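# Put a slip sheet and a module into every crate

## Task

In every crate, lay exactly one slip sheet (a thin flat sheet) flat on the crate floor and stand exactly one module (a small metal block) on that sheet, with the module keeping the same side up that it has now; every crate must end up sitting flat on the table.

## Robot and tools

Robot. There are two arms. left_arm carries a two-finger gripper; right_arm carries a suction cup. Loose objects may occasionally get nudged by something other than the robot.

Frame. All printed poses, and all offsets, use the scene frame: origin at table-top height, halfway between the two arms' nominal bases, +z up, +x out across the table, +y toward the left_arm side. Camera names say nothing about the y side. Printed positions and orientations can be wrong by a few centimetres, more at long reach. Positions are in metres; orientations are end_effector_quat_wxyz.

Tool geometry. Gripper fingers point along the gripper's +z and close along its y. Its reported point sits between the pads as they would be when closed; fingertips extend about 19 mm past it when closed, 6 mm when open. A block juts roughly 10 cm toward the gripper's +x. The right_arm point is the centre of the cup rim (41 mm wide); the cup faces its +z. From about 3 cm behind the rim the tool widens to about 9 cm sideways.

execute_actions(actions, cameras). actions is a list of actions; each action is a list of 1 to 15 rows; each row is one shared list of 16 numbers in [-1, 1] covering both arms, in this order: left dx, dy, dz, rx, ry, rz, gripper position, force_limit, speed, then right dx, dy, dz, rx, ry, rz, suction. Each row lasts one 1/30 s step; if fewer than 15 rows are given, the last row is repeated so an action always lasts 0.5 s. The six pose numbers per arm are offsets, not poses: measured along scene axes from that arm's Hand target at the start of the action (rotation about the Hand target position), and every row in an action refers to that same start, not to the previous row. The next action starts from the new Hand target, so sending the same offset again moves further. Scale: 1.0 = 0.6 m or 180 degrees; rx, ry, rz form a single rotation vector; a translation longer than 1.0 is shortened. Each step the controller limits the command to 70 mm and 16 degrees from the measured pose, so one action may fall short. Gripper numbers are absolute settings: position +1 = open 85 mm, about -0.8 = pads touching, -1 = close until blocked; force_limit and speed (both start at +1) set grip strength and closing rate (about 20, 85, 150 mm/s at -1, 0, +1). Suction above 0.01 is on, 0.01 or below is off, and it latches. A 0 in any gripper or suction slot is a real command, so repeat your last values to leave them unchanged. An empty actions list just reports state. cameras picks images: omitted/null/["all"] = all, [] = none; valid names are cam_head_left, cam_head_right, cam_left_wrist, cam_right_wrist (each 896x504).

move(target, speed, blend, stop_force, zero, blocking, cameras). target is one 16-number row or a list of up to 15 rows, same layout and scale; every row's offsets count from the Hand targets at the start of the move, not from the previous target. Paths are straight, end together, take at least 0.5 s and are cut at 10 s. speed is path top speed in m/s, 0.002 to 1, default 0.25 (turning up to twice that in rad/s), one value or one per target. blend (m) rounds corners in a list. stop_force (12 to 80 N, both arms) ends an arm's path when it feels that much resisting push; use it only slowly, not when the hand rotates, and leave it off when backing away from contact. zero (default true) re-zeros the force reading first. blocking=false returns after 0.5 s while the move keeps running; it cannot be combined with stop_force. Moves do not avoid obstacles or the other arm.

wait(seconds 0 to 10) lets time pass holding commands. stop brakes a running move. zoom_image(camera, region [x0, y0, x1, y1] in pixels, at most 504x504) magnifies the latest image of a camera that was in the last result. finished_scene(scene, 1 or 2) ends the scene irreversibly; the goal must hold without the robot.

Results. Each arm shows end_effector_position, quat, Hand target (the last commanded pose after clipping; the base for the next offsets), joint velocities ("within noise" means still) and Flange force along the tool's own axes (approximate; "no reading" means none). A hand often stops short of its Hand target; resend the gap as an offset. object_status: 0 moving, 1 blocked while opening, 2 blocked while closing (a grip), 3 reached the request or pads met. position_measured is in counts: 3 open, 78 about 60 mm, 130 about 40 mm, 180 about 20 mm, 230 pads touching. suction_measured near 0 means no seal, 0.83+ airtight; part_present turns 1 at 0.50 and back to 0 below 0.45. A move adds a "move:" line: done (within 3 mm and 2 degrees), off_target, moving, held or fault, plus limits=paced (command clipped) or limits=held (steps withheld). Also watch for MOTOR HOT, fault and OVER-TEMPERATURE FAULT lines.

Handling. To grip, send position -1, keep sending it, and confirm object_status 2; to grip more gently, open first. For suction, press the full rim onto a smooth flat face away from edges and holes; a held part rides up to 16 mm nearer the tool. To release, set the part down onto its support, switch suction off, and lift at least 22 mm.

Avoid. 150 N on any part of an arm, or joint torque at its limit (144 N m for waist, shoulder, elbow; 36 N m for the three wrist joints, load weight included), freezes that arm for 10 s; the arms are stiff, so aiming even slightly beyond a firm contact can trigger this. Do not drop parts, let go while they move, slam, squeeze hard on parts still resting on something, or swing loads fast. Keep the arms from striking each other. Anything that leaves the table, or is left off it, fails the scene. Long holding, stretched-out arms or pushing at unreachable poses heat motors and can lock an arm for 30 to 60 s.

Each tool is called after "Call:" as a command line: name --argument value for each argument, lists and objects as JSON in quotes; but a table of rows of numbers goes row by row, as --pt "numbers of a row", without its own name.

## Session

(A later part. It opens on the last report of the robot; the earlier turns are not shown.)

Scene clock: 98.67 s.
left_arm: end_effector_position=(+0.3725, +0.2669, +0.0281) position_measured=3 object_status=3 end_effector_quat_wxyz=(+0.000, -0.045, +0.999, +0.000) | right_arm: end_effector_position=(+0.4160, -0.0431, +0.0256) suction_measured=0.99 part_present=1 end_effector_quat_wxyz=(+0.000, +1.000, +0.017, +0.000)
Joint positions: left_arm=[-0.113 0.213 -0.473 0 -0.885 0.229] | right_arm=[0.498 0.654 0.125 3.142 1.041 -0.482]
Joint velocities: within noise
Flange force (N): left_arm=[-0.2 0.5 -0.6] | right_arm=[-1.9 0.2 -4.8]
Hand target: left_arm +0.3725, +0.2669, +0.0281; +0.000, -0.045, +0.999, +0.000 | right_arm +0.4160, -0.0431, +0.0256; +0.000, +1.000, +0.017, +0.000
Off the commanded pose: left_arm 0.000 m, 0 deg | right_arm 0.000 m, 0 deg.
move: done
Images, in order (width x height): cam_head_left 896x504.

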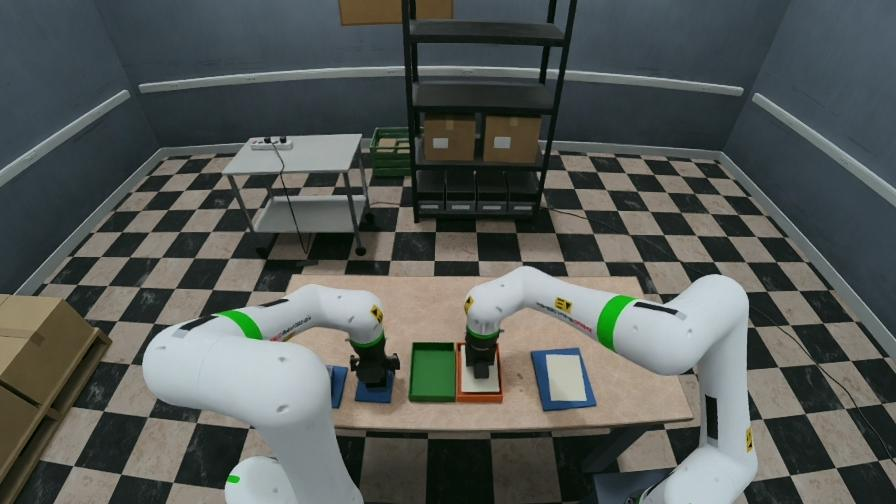

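Call:
move --target '[0,0,0,0,0,0,1,-0.3,-0.5,0,0.0015,-0.0577,0,0,0,1]' --speed 0.025 --stop_force 12 --cameras '["cam_head_left"]'

Call:
zoom_image --camera "cam_head_left" --region '[450, 340, 515, 405]'

Scene clock: 102.83 s.
left_arm: end_effector_position=(+0.3725, +0.2669, +0.0281) position_measured=3 object_status=3 end_effector_quat_wxyz=(+0.000, -0.045, +0.999, +0.000) | right_arm: end_effector_position=(+0.4160, -0.0422, -0.0090) suction_measured=0.99 part_present=1 end_effector_quat_wxyz=(+0.000, +1.000, +0.017, +0.000)
Joint positions: left_arm=[-0.113 0.213 -0.473 0 -0.885 0.229] | right_arm=[0.499 0.7 0.109 3.142 0.979 -0.483]
Joint velocities: within noise
Flange force (N): left_arm=[0.3 0.2 -0.6] | right_arm=[-2.7 0.4 -5.4]
Hand target: left_arm +0.3725, +0.2669, +0.0281; +0.000, -0.045, +0.999, +0.000 | right_arm +0.4160, -0.0422, -0.0090; +0.000, +1.000, +0.017, +0.000
Off the commanded pose: left_arm 0.000 m, 0 deg | right_arm 0.000 m, 0 deg.
move: done
Images, in order (width x height): cam_head_left 896x504.

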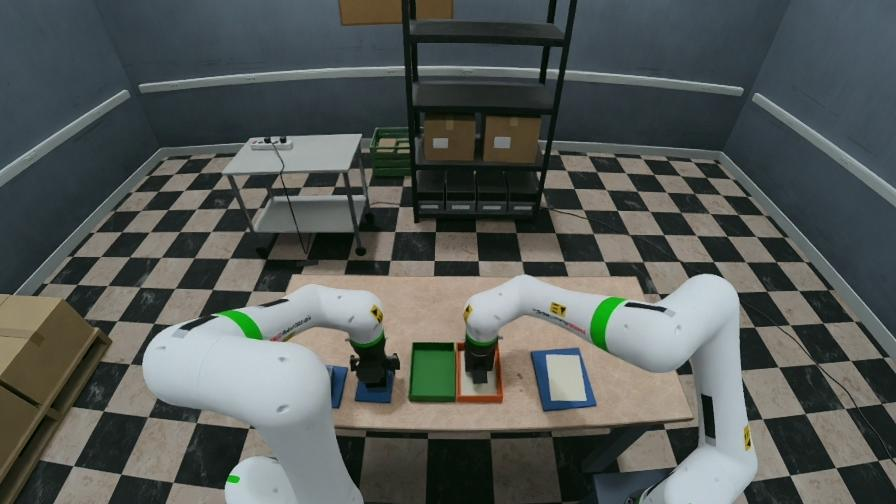

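Scaled by 7.754 from the camera's 896x504 image, which has a finer 1280x720 frame.

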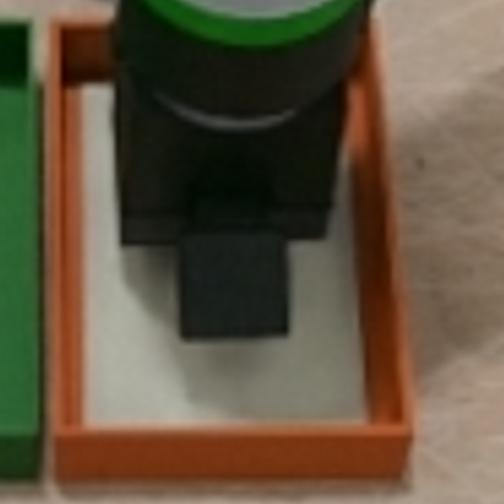

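Call:
move --target '[0,0,0,0,0,0,1,-0.3,-0.5,-0.0035,0.004,0.0,0,0,0,1]' --speed 0.02 --cameras '[]'

Call:
move --target '[0,0,0,0,0,0,1,-0.3,-0.5,0,0,-0.012,0,0,0,1]' --speed 0.02 --stop_force 12 --cameras '["cam_head_left"]'

Call:
zoom_image --camera "cam_head_left" --region '[450, 340, 515, 405]'

Scene clock: 107.13 s.
left_arm: end_effector_position=(+0.3725, +0.2669, +0.0281) position_measured=3 object_status=3 end_effector_quat_wxyz=(+0.000, -0.045, +0.999, +0.000) | right_arm: end_effector_position=(+0.4139, -0.0398, -0.0090) suction_measured=0.99 part_present=1 end_effector_quat_wxyz=(+0.000, +1.000, +0.017, +0.000)
Joint positions: left_arm=[-0.113 0.213 -0.473 0 -0.885 0.229] | right_arm=[0.505 0.701 0.109 3.142 0.979 -0.488]
Joint velocities: within noise
Flange force (N): left_arm=[0.0 0.1 -0.6] | right_arm=[-1.7 -0.4 -4.7]
Hand target: left_arm +0.3725, +0.2669, +0.0281; +0.000, -0.045, +0.999, +0.000 | right_arm +0.4139, -0.0398, -0.0090; +0.000, +1.000, +0.017, +0.000
Off the commanded pose: left_arm 0.000 m, 0 deg | right_arm 0.000 m, 0 deg.
move: done
No camera images: "cameras" was empty.

Scene clock: 107.93 s.
left_arm: end_effector_position=(+0.3725, +0.2669, +0.0281) position_measured=3 object_status=3 end_effector_quat_wxyz=(+0.000, -0.045, +0.999, +0.000) | right_arm: end_effector_position=(+0.4140, -0.0398, -0.0116) suction_measured=0.99 part_present=1 end_effector_quat_wxyz=(+0.000, +1.000, +0.017, +0.000)
Joint positions: left_arm=[-0.113 0.213 -0.473 0 -0.885 0.229] | right_arm=[0.505 0.704 0.108 3.142 0.974 -0.488]
Joint velocities: within noise
Flange force (N): left_arm=[-0.1 0.6 -1.6] | right_arm=[-4.8 3.4 -29.3]
Hand target: left_arm +0.3725, +0.2669, +0.0281; +0.000, -0.045, +0.999, +0.000 | right_arm +0.4140, -0.0398, -0.0116; +0.000, +1.000, +0.017, +0.000 (not the last commanded pose)
Off the commanded pose: left_arm 0.000 m, 0 deg | right_arm 0.005 m, 0 deg.
move: contact (right_arm)
Images, in order (width x height): cam_head_left 896x504.

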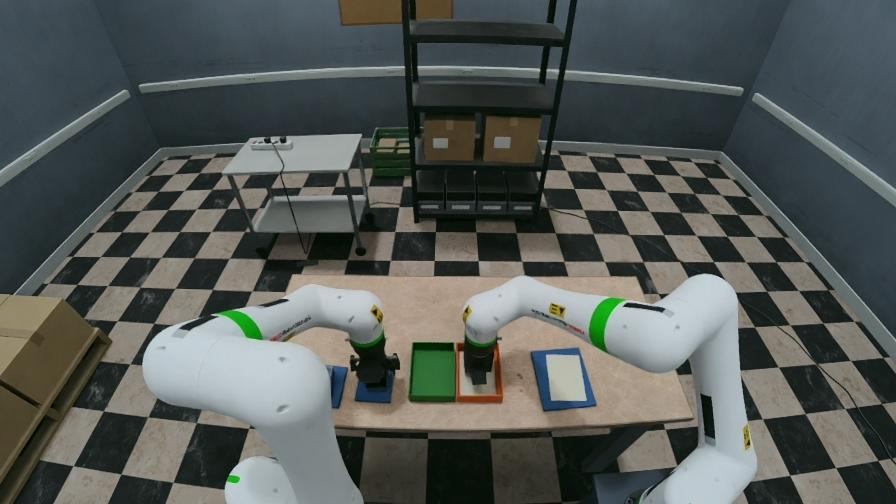

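Scaled by 7.754 from the camera's 896x504 image, which has a finer 1280x720 frame.

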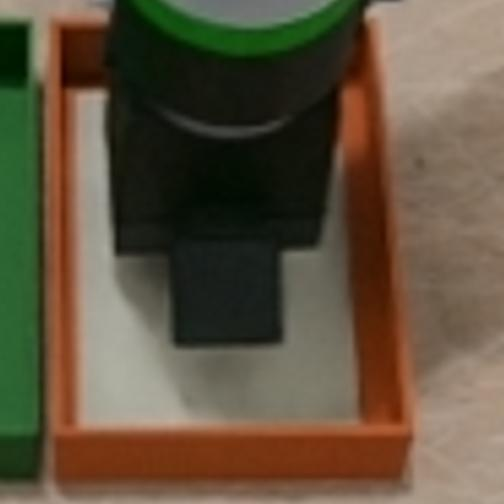

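Call:
move --target '[0,0,0,0,0,0,1,-0.3,-0.5,0,0,0.004,0,0,0,-1]' --speed 0.02 --cameras '[]'

Call:
wait --seconds 0.6 --cameras '[]'

Call:
move --target '[0,0,0,0,0,0,1,-0.3,-0.5,0,0,0.2,0,0,0,-1]' --speed 0.12 --cameras '["cam_head_left","cam_right_wrist"]'

Call:
zoom_image --camera "cam_head_left" --region '[450, 340, 515, 405]'

Scene clock: 110.40 s.
left_arm: end_effector_position=(+0.3725, +0.2669, +0.0281) position_measured=3 object_status=3 end_effector_quat_wxyz=(+0.000, -0.045, +0.999, +0.000) | right_arm: end_effector_position=(+0.4140, -0.0398, -0.0092) suction_measured=0.00 part_present=0 end_effector_quat_wxyz=(+0.000, +1.000, +0.017, +0.000)
Joint positions: left_arm=[-0.113 0.213 -0.473 0 -0.885 0.229] | right_arm=[0.505 0.701 0.109 3.142 0.979 -0.488]
Joint velocities: within noise
Flange force (N): left_arm=[0.0 0.2 -1.0] | right_arm=[-0.9 -0.4 -23.0]
Hand target: left_arm +0.3725, +0.2669, +0.0281; +0.000, -0.045, +0.999, +0.000 | right_arm +0.4140, -0.0398, -0.0092; +0.000, +1.000, +0.017, +0.000
Off the commanded pose: left_arm 0.000 m, 0 deg | right_arm 0.000 m, 0 deg.
move: done
No camera images: "cameras" was empty.

Scene clock: 111.00 s.
left_arm: end_effector_position=(+0.3725, +0.2669, +0.0281) position_measured=3 object_status=3 end_effector_quat_wxyz=(+0.000, -0.045, +0.999, +0.000) | right_arm: end_effector_position=(+0.4140, -0.0398, -0.0092) suction_measured=0.00 part_present=0 end_effector_quat_wxyz=(+0.000, +1.000, +0.017, +0.000)
Joint positions: left_arm=[-0.113 0.213 -0.473 0 -0.885 0.229] | right_arm=[0.505 0.701 0.109 3.142 0.979 -0.488]
Joint velocities: within noise
Flange force (N): left_arm=[0.2 0.0 -0.3] | right_arm=[-2.0 0.5 -23.6]
Hand target: left_arm +0.3725, +0.2669, +0.0281; +0.000, -0.045, +0.999, +0.000 | right_arm +0.4140, -0.0398, -0.0092; +0.000, +1.000, +0.017, +0.000
Off the commanded pose: left_arm 0.000 m, 0 deg | right_arm 0.000 m, 0 deg.
wait: 0.60 s; at rest by 0.17 s
No camera images: "cameras" was empty.

Scene clock: 112.40 s.
left_arm: end_effector_position=(+0.3725, +0.2669, +0.0281) position_measured=3 object_status=3 end_effector_quat_wxyz=(+0.000, -0.045, +0.999, +0.000) | right_arm: end_effector_position=(+0.4139, -0.0397, +0.1108) suction_measured=0.00 part_present=0 end_effector_quat_wxyz=(+0.000, +1.000, +0.017, +0.000)
Joint positions: left_arm=[-0.113 0.213 -0.473 0 -0.885 0.229] | right_arm=[0.505 0.565 0.201 3.142 1.207 -0.488]
Joint velocities: within noise
Flange force (N): left_arm=[0.5 1.5 -1.3] | right_arm=[-2.7 0.4 -4.4]
Hand target: left_arm +0.3725, +0.2669, +0.0281; +0.000, -0.045, +0.999, +0.000 | right_arm +0.4140, -0.0398, +0.1108; +0.000, +1.000, +0.017, +0.000
Off the commanded pose: left_arm 0.000 m, 0 deg | right_arm 0.000 m, 0 deg.
move: done
Images, in order (width x height): cam_head_left 896x504, cam_right_wrist 896x504.

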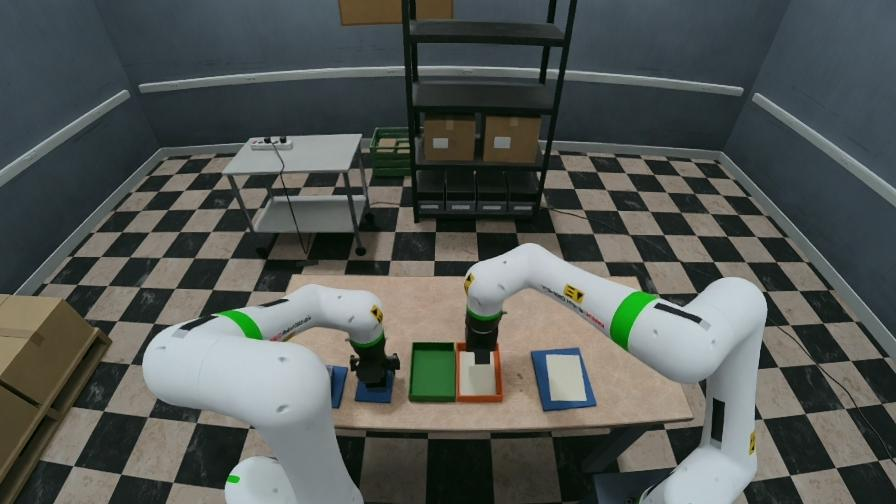

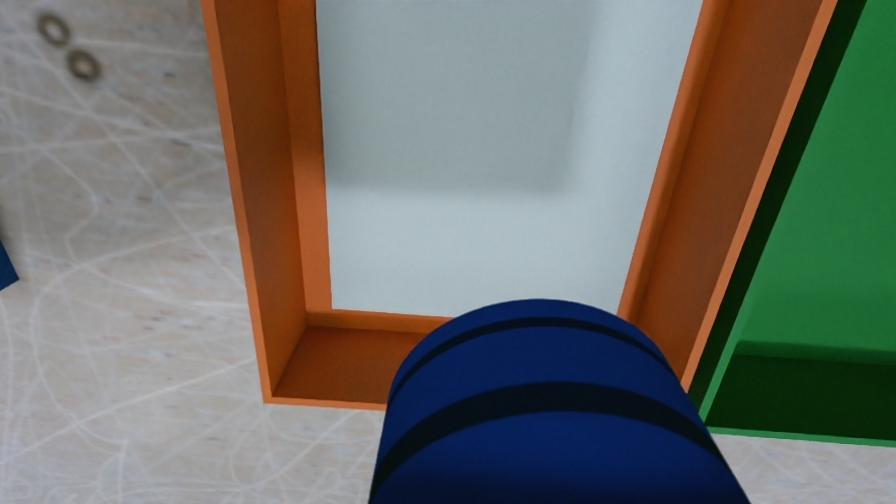

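Scaled by 7.754 from the camera's 896x504 image, which has a finer 1280x720 frame.

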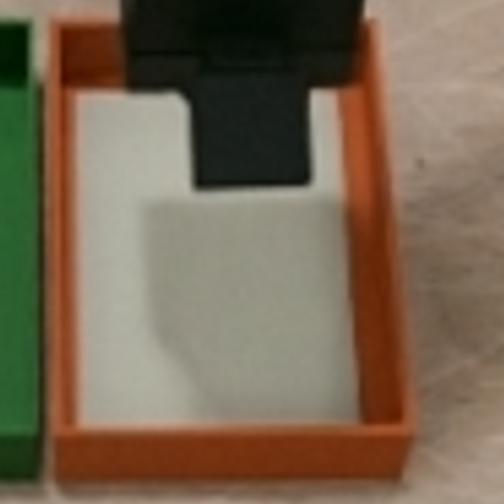

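Call:
move --target '[0,0,0,0,0,0,1,-0.3,-0.5,-0.0333,-0.462,-0.03,0,0,-0.011,-1]' --speed 0.22 --cameras '["cam_right_wrist"]'

Call:
move --target '[0,0,0,0,0,0,1,-0.3,-0.5,0,0,-0.1265,0,0,0,-1]' --speed 0.12 --cameras '["cam_head_left"]'

Call:
zoom_image --camera "cam_head_left" --region '[520, 330, 620, 420]'

Scene clock: 117.57 s.
left_arm: end_effector_position=(+0.3725, +0.2669, +0.0281) position_measured=3 object_status=3 end_effector_quat_wxyz=(+0.000, -0.045, +0.999, +0.000) | right_arm: end_effector_position=(+0.3940, -0.3169, +0.0928) suction_measured=0.00 part_present=0 end_effector_quat_wxyz=(+0.000, +1.000, +0.000, +0.000)
Joint positions: left_arm=[-0.113 0.213 -0.473 0 -0.885 0.229] | right_arm=[0.016 0.225 -0.324 3.142 1.022 -0.034]
Joint velocities: within noise
Flange force (N): left_arm=[-0.4 0.5 -0.8] | right_arm=[-1.2 -1.2 -5.8]
Hand target: left_arm +0.3725, +0.2669, +0.0281; +0.000, -0.045, +0.999, +0.000 | right_arm +0.3940, -0.3170, +0.0928; +0.000, +1.000, +0.000, +0.000
Off the commanded pose: left_arm 0.000 m, 0 deg | right_arm 0.000 m, 0 deg.
move: done
Images, in order (width x height): cam_right_wrist 896x504.

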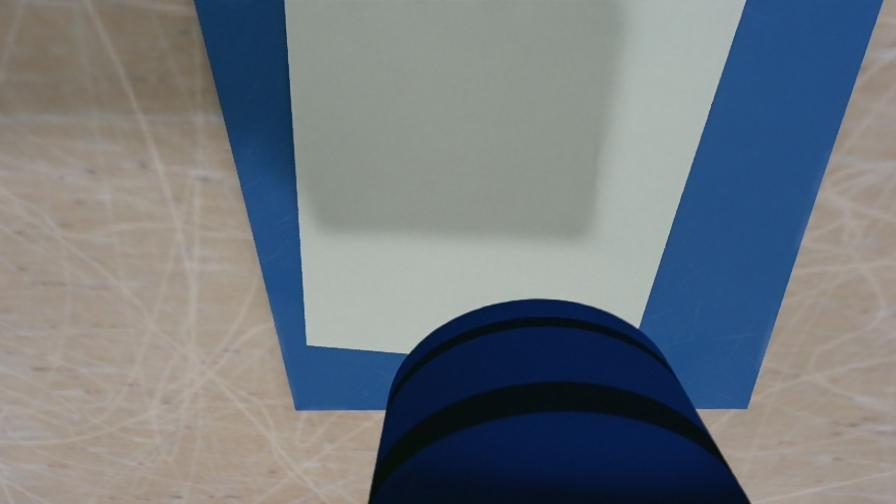

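Scene clock: 118.60 s.
left_arm: end_effector_position=(+0.3725, +0.2669, +0.0281) position_measured=3 object_status=3 end_effector_quat_wxyz=(+0.000, -0.045, +0.999, +0.000) | right_arm: end_effector_position=(+0.3940, -0.3171, +0.0169) suction_measured=0.00 part_present=0 end_effector_quat_wxyz=(+0.000, +1.000, +0.000, +0.000)
Joint positions: left_arm=[-0.113 0.213 -0.473 0 -0.885 0.229] | right_arm=[0.016 0.343 -0.387 3.142 0.841 -0.034]
Joint velocities: within noise
Flange force (N): left_arm=[-0.5 0.5 -1.4] | right_arm=[-1.0 -1.3 -5.4]
Hand target: left_arm +0.3725, +0.2669, +0.0281; +0.000, -0.045, +0.999, +0.000 | right_arm +0.3940, -0.3170, +0.0169; +0.000, +1.000, +0.000, +0.000
Off the commanded pose: left_arm 0.000 m, 0 deg | right_arm 0.000 m, 0 deg.
move: done
Images, in order (width x height): cam_head_left 896x504.

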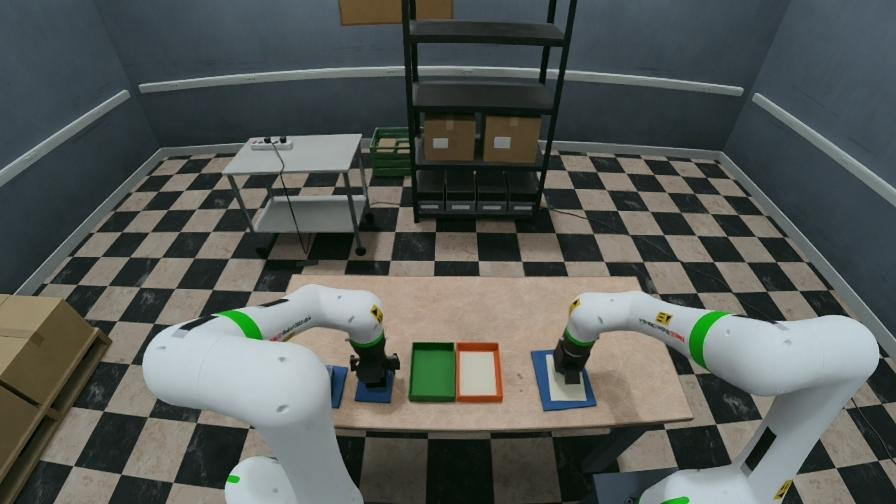

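Scaled by 5.040 from the camera's 896x504 image, which has a finer 1280x720 frame.

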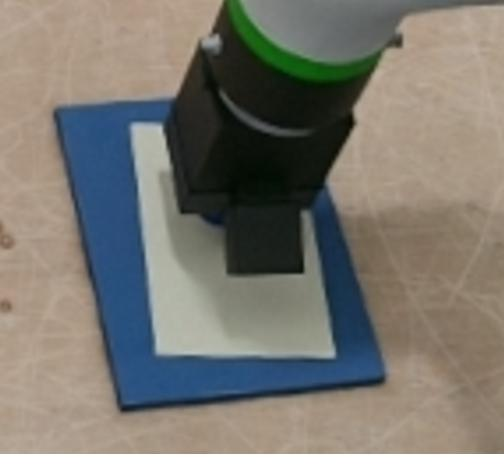

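Call:
move --target '[0,0,0,0,0,0,1,-0.3,-0.5,0,-0.002,-0.026,0,0,0,1]' --speed 0.02 --stop_force 12 --cameras '[]'

Call:
move --target '[0,0,0,0,0,0,-1,-0.3,-1,0,0,0,0,0,0,1]' --cameras '[]'

Call:
wait --seconds 1.2 --cameras '["cam_left_wrist"]'

Scene clock: 121.87 s.
left_arm: end_effector_position=(+0.3725, +0.2669, +0.0281) position_measured=3 object_status=3 end_effector_quat_wxyz=(+0.000, -0.045, +0.999, +0.000) | right_arm: end_effector_position=(+0.3940, -0.3182, +0.0013) suction_measured=0.99 part_present=1 end_effector_quat_wxyz=(+0.000, +1.000, +0.000, +0.000)
Joint positions: left_arm=[-0.113 0.213 -0.473 0 -0.885 0.229] | right_arm=[0.013 0.37 -0.397 3.142 0.804 -0.031]
Joint velocities: within noise
Flange force (N): left_arm=[0.6 0.6 -0.6] | right_arm=[-1.0 -1.1 -5.1]
Hand target: left_arm +0.3725, +0.2669, +0.0281; +0.000, -0.045, +0.999, +0.000 | right_arm +0.3940, -0.3182, +0.0013; +0.000, +1.000, +0.000, +0.000
Off the commanded pose: left_arm 0.000 m, 0 deg | right_arm 0.000 m, 0 deg.
move: done
No camera images: "cameras" was empty.

Scene clock: 123.57 s.
left_arm: end_effector_position=(+0.3725, +0.2669, +0.0281) position_measured=78 object_status=2 end_effector_quat_wxyz=(+0.000, -0.045, +0.999, +0.000) | right_arm: end_effector_position=(+0.3940, -0.3182, +0.0013) suction_measured=0.99 part_present=1 end_effector_quat_wxyz=(+0.000, +1.000, +0.000, +0.000)
Joint positions: left_arm=[-0.113 0.213 -0.473 0 -0.885 0.229] | right_arm=[0.013 0.37 -0.397 3.142 0.804 -0.031]
Joint velocities: within noise
Flange force (N): left_arm=[2.6 3.4 -16.4] | right_arm=[-0.7 -0.9 -5.3]
Hand target: left_arm +0.3725, +0.2669, +0.0281; +0.000, -0.045, +0.999, +0.000 | right_arm +0.3940, -0.3182, +0.0013; +0.000, +1.000, +0.000, +0.000
Off the commanded pose: left_arm 0.000 m, 0 deg | right_arm 0.000 m, 0 deg.
move: done
No camera images: "cameras" was empty.

Scene clock: 124.77 s.
left_arm: end_effector_position=(+0.3725, +0.2669, +0.0281) position_measured=78 object_status=2 end_effector_quat_wxyz=(+0.000, -0.045, +0.999, +0.000) | right_arm: end_effector_position=(+0.3940, -0.3182, +0.0013) suction_measured=0.99 part_present=1 end_effector_quat_wxyz=(+0.000, +1.000, +0.000, +0.000)
Joint positions: left_arm=[-0.113 0.213 -0.473 0 -0.885 0.229] | right_arm=[0.013 0.37 -0.397 3.142 0.804 -0.031]
Joint velocities: within noise
Flange force (N): left_arm=[2.6 3.6 -16.2] | right_arm=[-1.2 -0.5 -5.5]
Hand target: left_arm +0.3725, +0.2669, +0.0281; +0.000, -0.045, +0.999, +0.000 | right_arm +0.3940, -0.3182, +0.0013; +0.000, +1.000, +0.000, +0.000
Off the commanded pose: left_arm 0.000 m, 0 deg | right_arm 0.000 m, 0 deg.
wait: 1.20 s; at rest by 0.17 s
Images, in order (width x height): cam_left_wrist 896x504.

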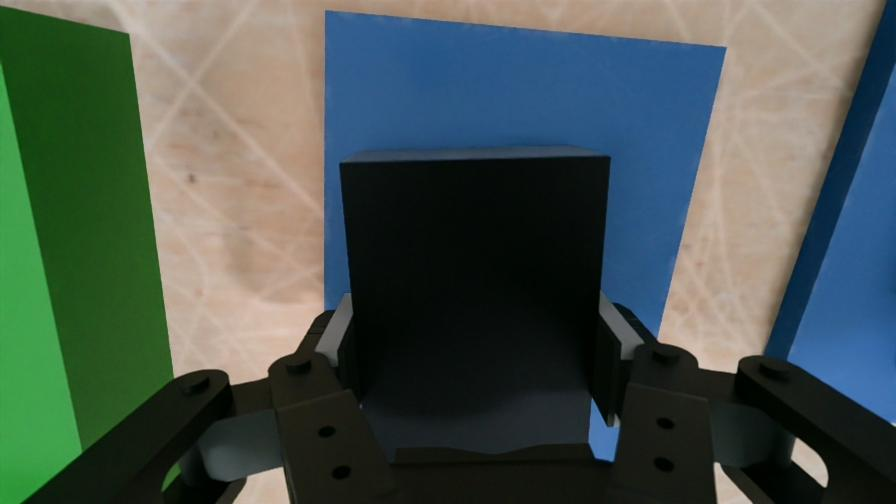

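Call:
move --pt "0 0 0.03 0 0 0 -1 -0.3 -1 0 0 0.14 0 0 0 1" --pt "0 0.2 0.28 0 0 0 -1 -0.3 -1 0.02 0.33 0.16 0 0 0.005 1" --speed '[0.06,0.18]' --cameras '[]'

Call:
move --target '[0,0,0,0,0,0,-1,-0.3,-1,0.0233,0.362,0,0,0,0.006,1]' --speed 0.2 --cameras '["cam_head_left","cam_left_wrist"]'

Scene clock: 129.80 s.
left_arm: end_effector_position=(+0.3725, +0.3869, +0.1961) position_measured=78 object_status=2 end_effector_quat_wxyz=(+0.000, -0.045, +0.999, +0.000) | right_arm: end_effector_position=(+0.4060, -0.1202, +0.0973) suction_measured=0.99 part_present=1 end_effector_quat_wxyz=(+0.000, +1.000, +0.007, +0.000)
Joint positions: left_arm=[0.188 -0.082 -0.347 -0.001 -1.307 -0.071] | right_arm=[0.389 0.447 -0.01 3.142 1.113 -0.391]
Joint velocities: within noise
Flange force (N): left_arm=[-1.0 0.7 1.2] | right_arm=[-2.4 -0.3 -5.0]
Hand target: left_arm +0.3725, +0.3869, +0.1961; +0.000, -0.045, +0.999, +0.000 | right_arm +0.4060, -0.1202, +0.0973; +0.000, +1.000, +0.007, +0.000
Off the commanded pose: left_arm 0.000 m, 0 deg | right_arm 0.000 m, 0 deg.
move: done
No camera images: "cameras" was empty.

Scene clock: 131.50 s.
left_arm: end_effector_position=(+0.3725, +0.3869, +0.1961) position_measured=78 object_status=2 end_effector_quat_wxyz=(+0.000, -0.045, +0.999, +0.000) | right_arm: end_effector_position=(+0.4200, +0.0970, +0.0973) suction_measured=0.99 part_present=1 end_effector_quat_wxyz=(+0.000, +1.000, +0.017, +0.000)
Joint positions: left_arm=[0.188 -0.082 -0.347 -0.001 -1.307 -0.071] | right_arm=[0.667 0.841 0.621 3.142 1.351 -0.65]
Joint velocities: within noise
Flange force (N): left_arm=[-1.4 1.0 0.5] | right_arm=[-2.7 1.3 -4.6]
Hand target: left_arm +0.3725, +0.3869, +0.1961; +0.000, -0.045, +0.999, +0.000 | right_arm +0.4200, +0.0970, +0.0973; +0.000, +1.000, +0.017, +0.000
Off the commanded pose: left_arm 0.000 m, 0 deg | right_arm 0.000 m, 0 deg.
move: done
Images, in order (width x height): cam_head_left 896x504, cam_left_wrist 896x504.

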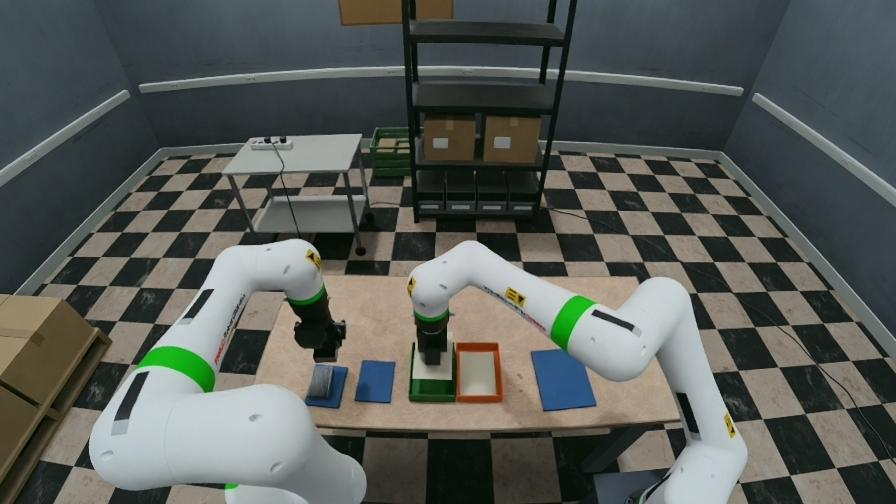

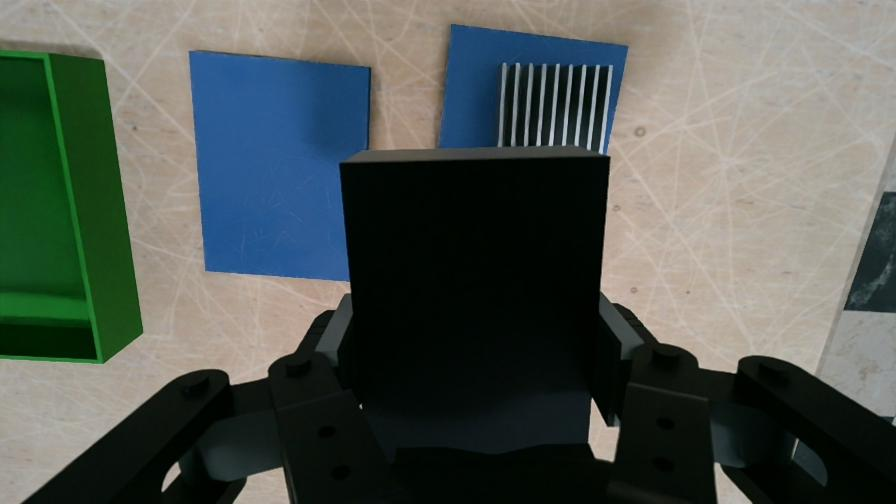

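Call:
move --target '[0,0,0,0,0,0,-1,-0.3,-1,0,0,-0.1,0,0,0,1]' --speed 0.1 --cameras '["cam_head_left"]'

Call:
zoom_image --camera "cam_head_left" --region '[405, 340, 470, 405]'

Scene clock: 133.80 s.
left_arm: end_effector_position=(+0.3725, +0.3869, +0.1961) position_measured=78 object_status=2 end_effector_quat_wxyz=(+0.000, -0.045, +0.999, +0.000) | right_arm: end_effector_position=(+0.4200, +0.0970, +0.0374) suction_measured=0.99 part_present=1 end_effector_quat_wxyz=(+0.000, +1.000, +0.017, +0.000)
Joint positions: left_arm=[0.188 -0.082 -0.347 -0.001 -1.307 -0.071] | right_arm=[0.667 0.888 0.56 3.142 1.242 -0.651]
Joint velocities: within noise
Flange force (N): left_arm=[-0.9 0.8 1.6] | right_arm=[-3.0 1.0 -5.0]
Hand target: left_arm +0.3725, +0.3869, +0.1961; +0.000, -0.045, +0.999, +0.000 | right_arm +0.4200, +0.0970, +0.0373; +0.000, +1.000, +0.017, +0.000
Off the commanded pose: left_arm 0.000 m, 0 deg | right_arm 0.000 m, 0 deg.
move: done
Images, in order (width x height): cam_head_left 896x504.

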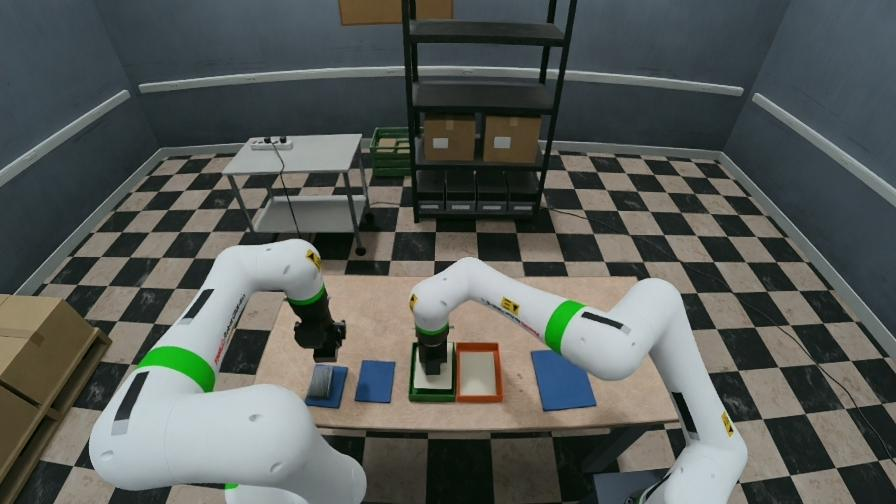

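Scaled by 7.754 from the camera's 896x504 image, which has a finer 1280x720 frame.

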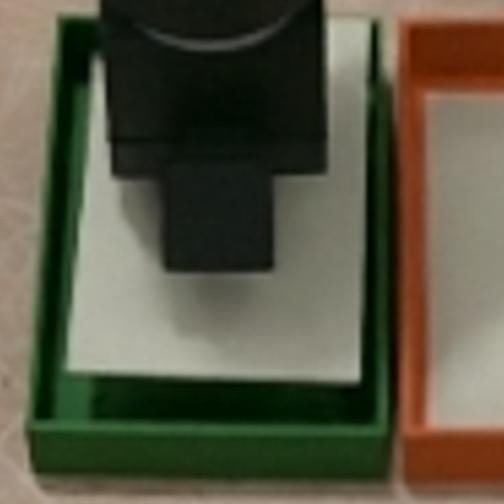

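Call:
move --target '[0,0,0,0,0,0,-1,-0.3,-1,-0.0092,0.0055,-0.018,0,0,0.009,1]' --speed 0.06 --cameras '["cam_head_left"]'

Call:
zoom_image --camera "cam_head_left" --region '[405, 340, 470, 405]'

Scene clock: 138.87 s.
left_arm: end_effector_position=(+0.3725, +0.3869, +0.1961) position_measured=78 object_status=2 end_effector_quat_wxyz=(+0.000, -0.045, +0.999, +0.000) | right_arm: end_effector_position=(+0.4145, +0.1003, +0.0266) suction_measured=0.99 part_present=1 end_effector_quat_wxyz=(+0.000, +1.000, +0.031, +0.000)
Joint positions: left_arm=[0.188 -0.082 -0.347 -0.001 -1.307 -0.071] | right_arm=[0.675 0.896 0.547 3.142 1.222 -0.631]
Joint velocities: within noise
Flange force (N): left_arm=[-1.7 0.1 1.5] | right_arm=[-1.2 -0.8 -5.0]
Hand target: left_arm +0.3725, +0.3869, +0.1961; +0.000, -0.045, +0.999, +0.000 | right_arm +0.4144, +0.1003, +0.0265; +0.000, +1.000, +0.031, +0.000
Off the commanded pose: left_arm 0.000 m, 0 deg | right_arm 0.000 m, 0 deg.
move: done
Images, in order (width x height): cam_head_left 896x504.

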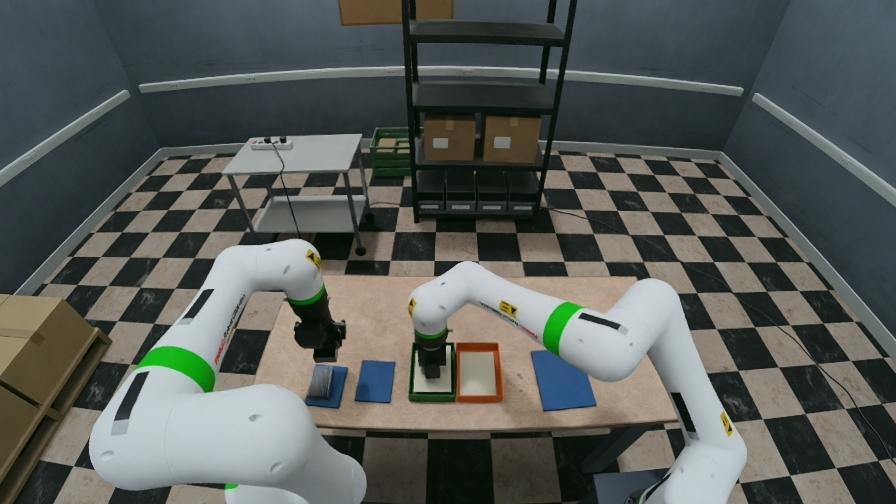

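Scaled by 7.754 from the camera's 896x504 image, which has a finer 1280x720 frame.

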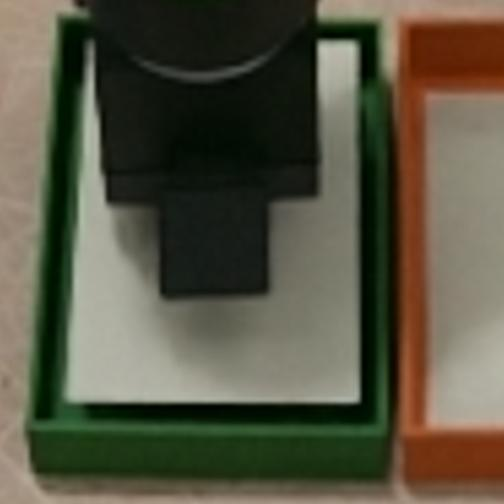

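Call:
move --target '[0,0,0,0,0,0,-1,-0.3,-1,-0.0025,0.001,-0.067,0,0,0,1]' --speed 0.025 --stop_force 12 --cameras '["cam_head_left"]'

Call:
zoom_image --camera "cam_head_left" --region '[405, 340, 470, 405]'

Scene clock: 142.67 s.
left_arm: end_effector_position=(+0.3725, +0.3869, +0.1961) position_measured=78 object_status=2 end_effector_quat_wxyz=(+0.000, -0.045, +0.999, +0.000) | right_arm: end_effector_position=(+0.4131, +0.1010, -0.0115) suction_measured=0.99 part_present=1 end_effector_quat_wxyz=(+0.000, +1.000, +0.031, +0.000)
Joint positions: left_arm=[0.188 -0.082 -0.347 -0.001 -1.307 -0.071] | right_arm=[0.677 0.934 0.522 3.142 1.157 -0.632]
Joint velocities: within noise
Flange force (N): left_arm=[-1.4 0.3 1.5] | right_arm=[-4.7 5.7 -33.7]
Hand target: left_arm +0.3725, +0.3869, +0.1961; +0.000, -0.045, +0.999, +0.000 | right_arm +0.4131, +0.1010, -0.0115; +0.000, +1.000, +0.031, +0.000 (not the last commanded pose)
Off the commanded pose: left_arm 0.000 m, 0 deg | right_arm 0.002 m, 0 deg.
move: contact (right_arm)
Images, in order (width x height): cam_head_left 896x504.

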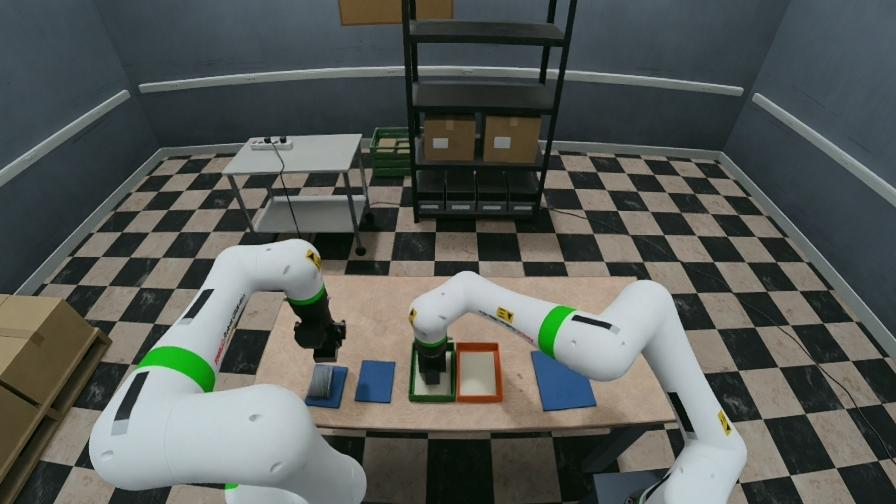

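Scaled by 7.754 from the camera's 896x504 image, which has a finer 1280x720 frame.

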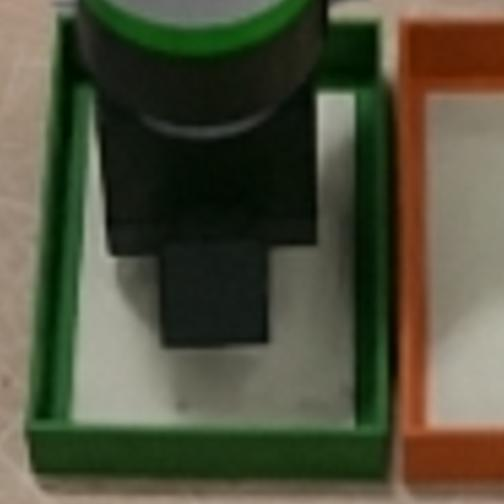

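Call:
move --target '[0,0,0,0,0,0,-1,-0.3,-1,0,0,0.004,0,0,0,-1]' --speed 0.02 --cameras '[]'

Call:
wait --seconds 0.6 --cameras '[]'

Call:
move --target '[0,0,0,0,0,0,-1,-0.3,-1,0,0,0.2,0,0,0,-1]' --speed 0.15 --cameras '["cam_head_left","cam_right_wrist"]'

Call:
zoom_image --camera "cam_head_left" --region '[405, 340, 470, 405]'

Scene clock: 145.37 s.
left_arm: end_effector_position=(+0.3725, +0.3869, +0.1961) position_measured=78 object_status=2 end_effector_quat_wxyz=(+0.000, -0.045, +0.999, +0.000) | right_arm: end_effector_position=(+0.4131, +0.1010, -0.0091) suction_measured=0.00 part_present=0 end_effector_quat_wxyz=(+0.000, +1.000, +0.031, +0.000)
Joint positions: left_arm=[0.188 -0.082 -0.347 -0.001 -1.307 -0.071] | right_arm=[0.677 0.932 0.523 3.142 1.161 -0.632]
Joint velocities: within noise
Flange force (N): left_arm=[-1.1 0.2 0.8] | right_arm=[-0.9 0.0 -23.4]
Hand target: left_arm +0.3725, +0.3869, +0.1961; +0.000, -0.045, +0.999, +0.000 | right_arm +0.4131, +0.1010, -0.0091; +0.000, +1.000, +0.031, +0.000
Off the commanded pose: left_arm 0.000 m, 0 deg | right_arm 0.000 m, 0 deg.
move: done
No camera images: "cameras" was empty.

Scene clock: 145.97 s.
left_arm: end_effector_position=(+0.3725, +0.3869, +0.1961) position_measured=78 object_status=2 end_effector_quat_wxyz=(+0.000, -0.045, +0.999, +0.000) | right_arm: end_effector_position=(+0.4131, +0.1010, -0.0091) suction_measured=0.00 part_present=0 end_effector_quat_wxyz=(+0.000, +1.000, +0.031, +0.000)
Joint positions: left_arm=[0.188 -0.082 -0.347 -0.001 -1.307 -0.071] | right_arm=[0.677 0.932 0.523 3.142 1.161 -0.632]
Joint velocities: within noise
Flange force (N): left_arm=[-1.3 -0.3 1.4] | right_arm=[-0.8 0.5 -23.4]
Hand target: left_arm +0.3725, +0.3869, +0.1961; +0.000, -0.045, +0.999, +0.000 | right_arm +0.4131, +0.1010, -0.0091; +0.000, +1.000, +0.031, +0.000
Off the commanded pose: left_arm 0.000 m, 0 deg | right_arm 0.000 m, 0 deg.
wait: 0.60 s; at rest by 0.17 s
No camera images: "cameras" was empty.

Scene clock: 147.17 s.
left_arm: end_effector_position=(+0.3725, +0.3869, +0.1961) position_measured=78 object_status=2 end_effector_quat_wxyz=(+0.000, -0.045, +0.999, +0.000) | right_arm: end_effector_position=(+0.4131, +0.1010, +0.1109) suction_measured=0.00 part_present=0 end_effector_quat_wxyz=(+0.000, +1.000, +0.031, +0.000)
Joint positions: left_arm=[0.188 -0.082 -0.347 -0.001 -1.307 -0.071] | right_arm=[0.677 0.828 0.631 3.141 1.374 -0.632]
Joint velocities: within noise
Flange force (N): left_arm=[-0.5 0.5 1.4] | right_arm=[-1.1 -0.1 -4.9]
Hand target: left_arm +0.3725, +0.3869, +0.1961; +0.000, -0.045, +0.999, +0.000 | right_arm +0.4131, +0.1010, +0.1109; +0.000, +1.000, +0.031, +0.000
Off the commanded pose: left_arm 0.000 m, 0 deg | right_arm 0.000 m, 0 deg.
move: done
Images, in order (width x height): cam_head_left 896x504, cam_right_wrist 896x504.

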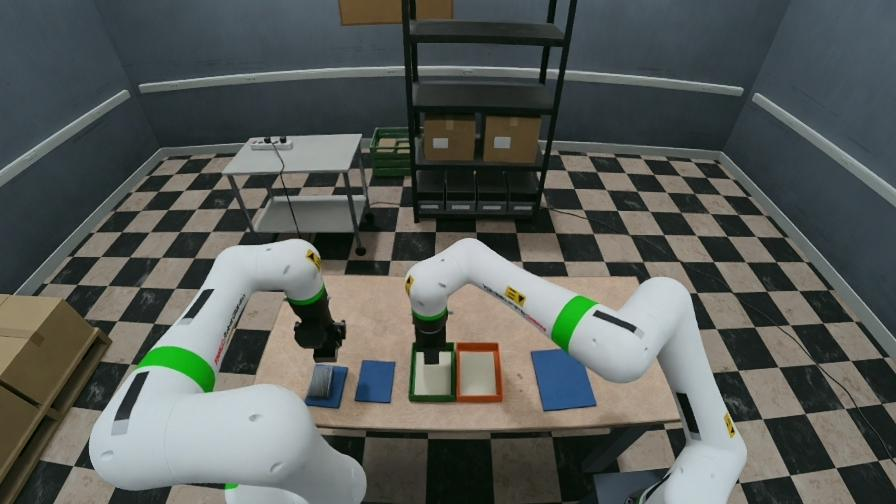

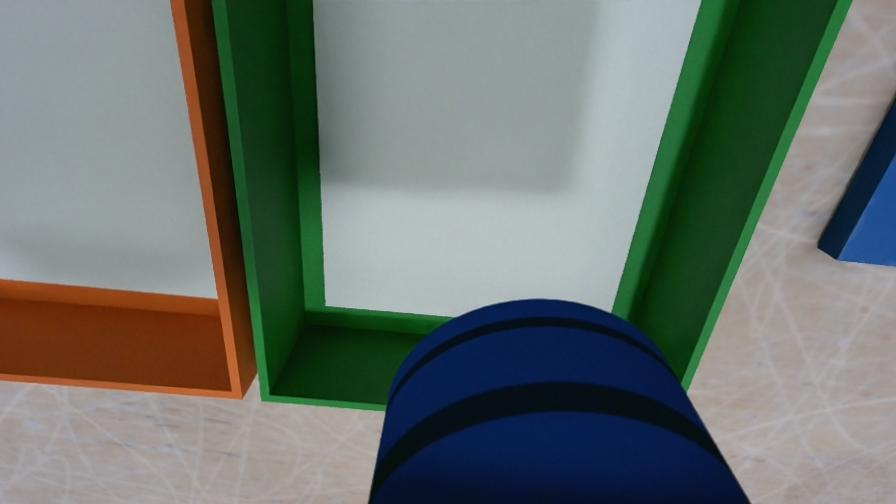

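Scaled by 7.754 from the camera's 896x504 image, which has a finer 1280x720 frame.

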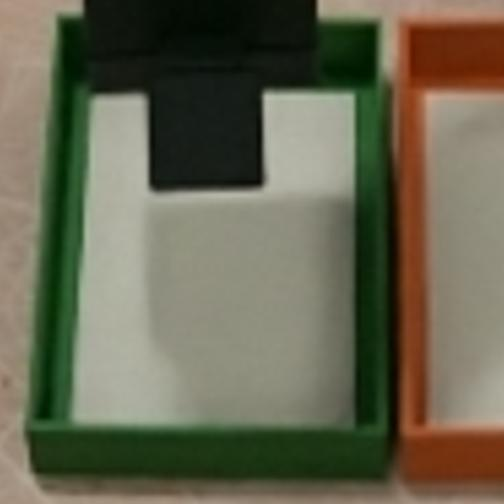

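Call:
move --pt "0 0 0 0 0 0 -1 -0.3 -1 -0.03 -0.4 0.2 0 0 -0.01 -1" --pt "0.0625 -0.498 -0.03 0 0 -0.0283 -1 -0.3 -1 -0.13 -0.89 0.38 0 0 -0.017 -1" --speed 0.25 --blend 0.03 --cameras '["cam_head_left","cam_left_wrist"]'

Scene clock: 151.93 s.
left_arm: end_effector_position=(+0.4100, +0.0881, +0.1781) position_measured=78 object_status=2 end_effector_quat_wxyz=(+0.000, +0.000, +1.000, +0.000) | right_arm: end_effector_position=(+0.3351, -0.4330, +0.3389) suction_measured=0.00 part_present=0 end_effector_quat_wxyz=(+0.000, +1.000, +0.004, +0.000)
Joint positions: left_arm=[-0.442 0.341 0.086 0 -1.317 0.47] | right_arm=[-0.278 -0.136 -0.101 3.141 1.606 0.27]
Joint velocities: within noise
Flange force (N): left_arm=[0.6 0.6 0.4] | right_arm=[-0.5 -2.8 -3.8]
Hand target: left_arm +0.4100, +0.0881, +0.1781; +0.000, +0.000, +1.000, +0.000 | right_arm +0.3351, -0.4330, +0.3389; +0.000, +1.000, +0.004, +0.000
Off the commanded pose: left_arm 0.000 m, 0 deg | right_arm 0.000 m, 0 deg.
move: done
Images, in order (width x height): cam_head_left 896x504, cam_left_wrist 896x504.

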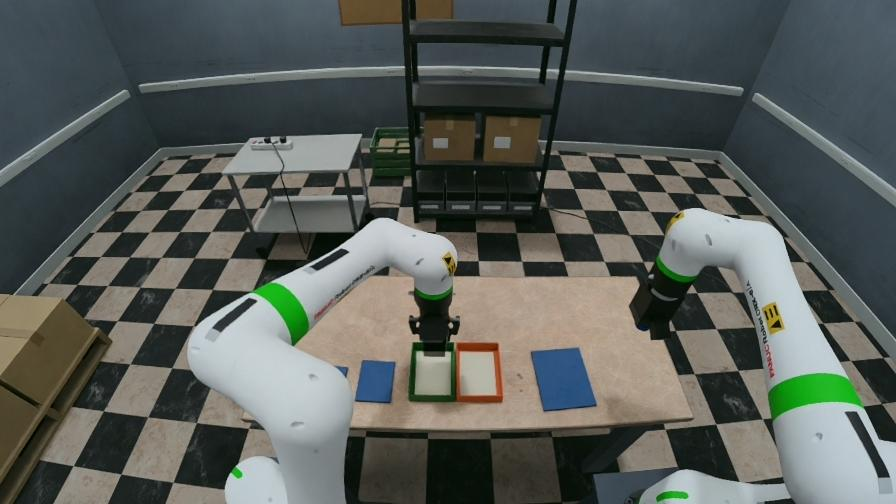

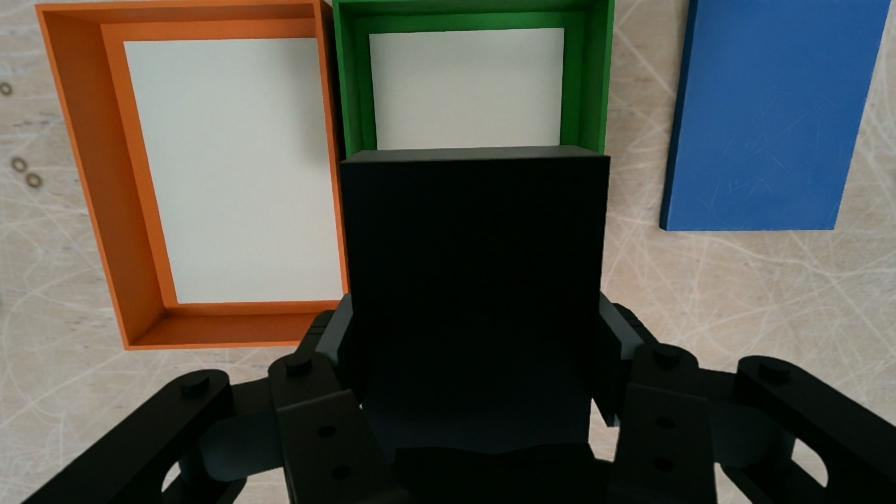

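Call:
move --target '[-0.011,0.0105,-0.155,0,0,0,-1,-0.3,-1,0,0,0,0,0,0,-1]' --speed 0.12 --cameras '["cam_head_left","cam_left_wrist"]'

Call:
zoom_image --camera "cam_head_left" --region '[395, 330, 475, 410]'

Scene clock: 156.07 s.
left_arm: end_effector_position=(+0.4034, +0.0945, +0.0851) position_measured=78 object_status=2 end_effector_quat_wxyz=(+0.000, +0.000, +1.000, +0.000) | right_arm: end_effector_position=(+0.3351, -0.4330, +0.3389) suction_measured=0.00 part_present=0 end_effector_quat_wxyz=(+0.000, +1.000, +0.004, +0.000)
Joint positions: left_arm=[-0.437 0.399 -0.065 0 -1.107 0.465] | right_arm=[-0.278 -0.136 -0.101 3.141 1.606 0.27]
Joint velocities: within noise
Flange force (N): left_arm=[1.1 1.6 0.2] | right_arm=[-0.5 -2.3 -3.6]
Hand target: left_arm +0.4034, +0.0944, +0.0851; +0.000, +0.000, +1.000, +0.000 | right_arm +0.3351, -0.4330, +0.3389; +0.000, +1.000, +0.004, +0.000
Off the commanded pose: left_arm 0.000 m, 0 deg | right_arm 0.000 m, 0 deg.
move: done
Images, in order (width x height): cam_head_left 896x504, cam_left_wrist 896x504.

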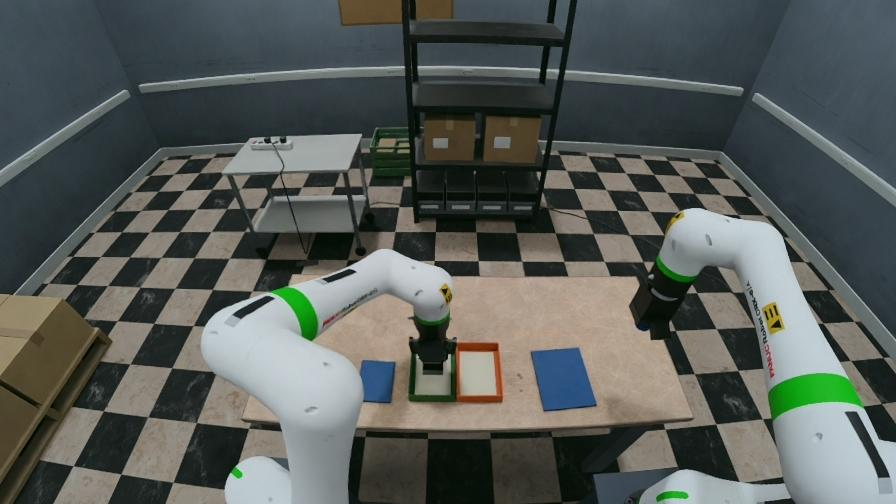

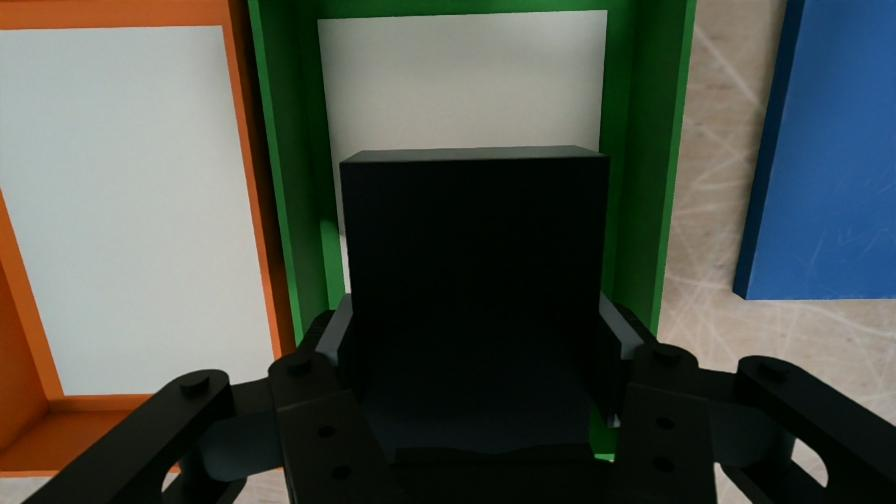

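Scaled by 6.300 from the camera's 896x504 image, which has a finer 1280x720 frame.

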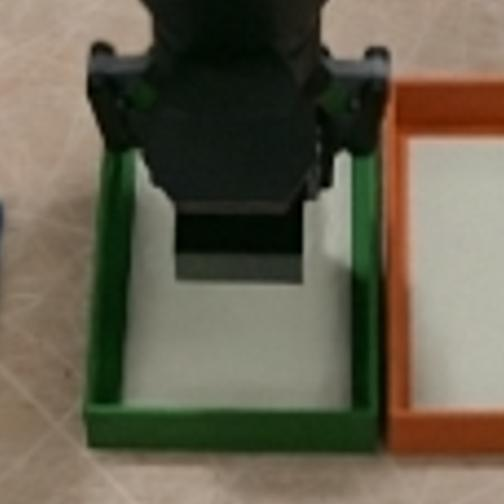

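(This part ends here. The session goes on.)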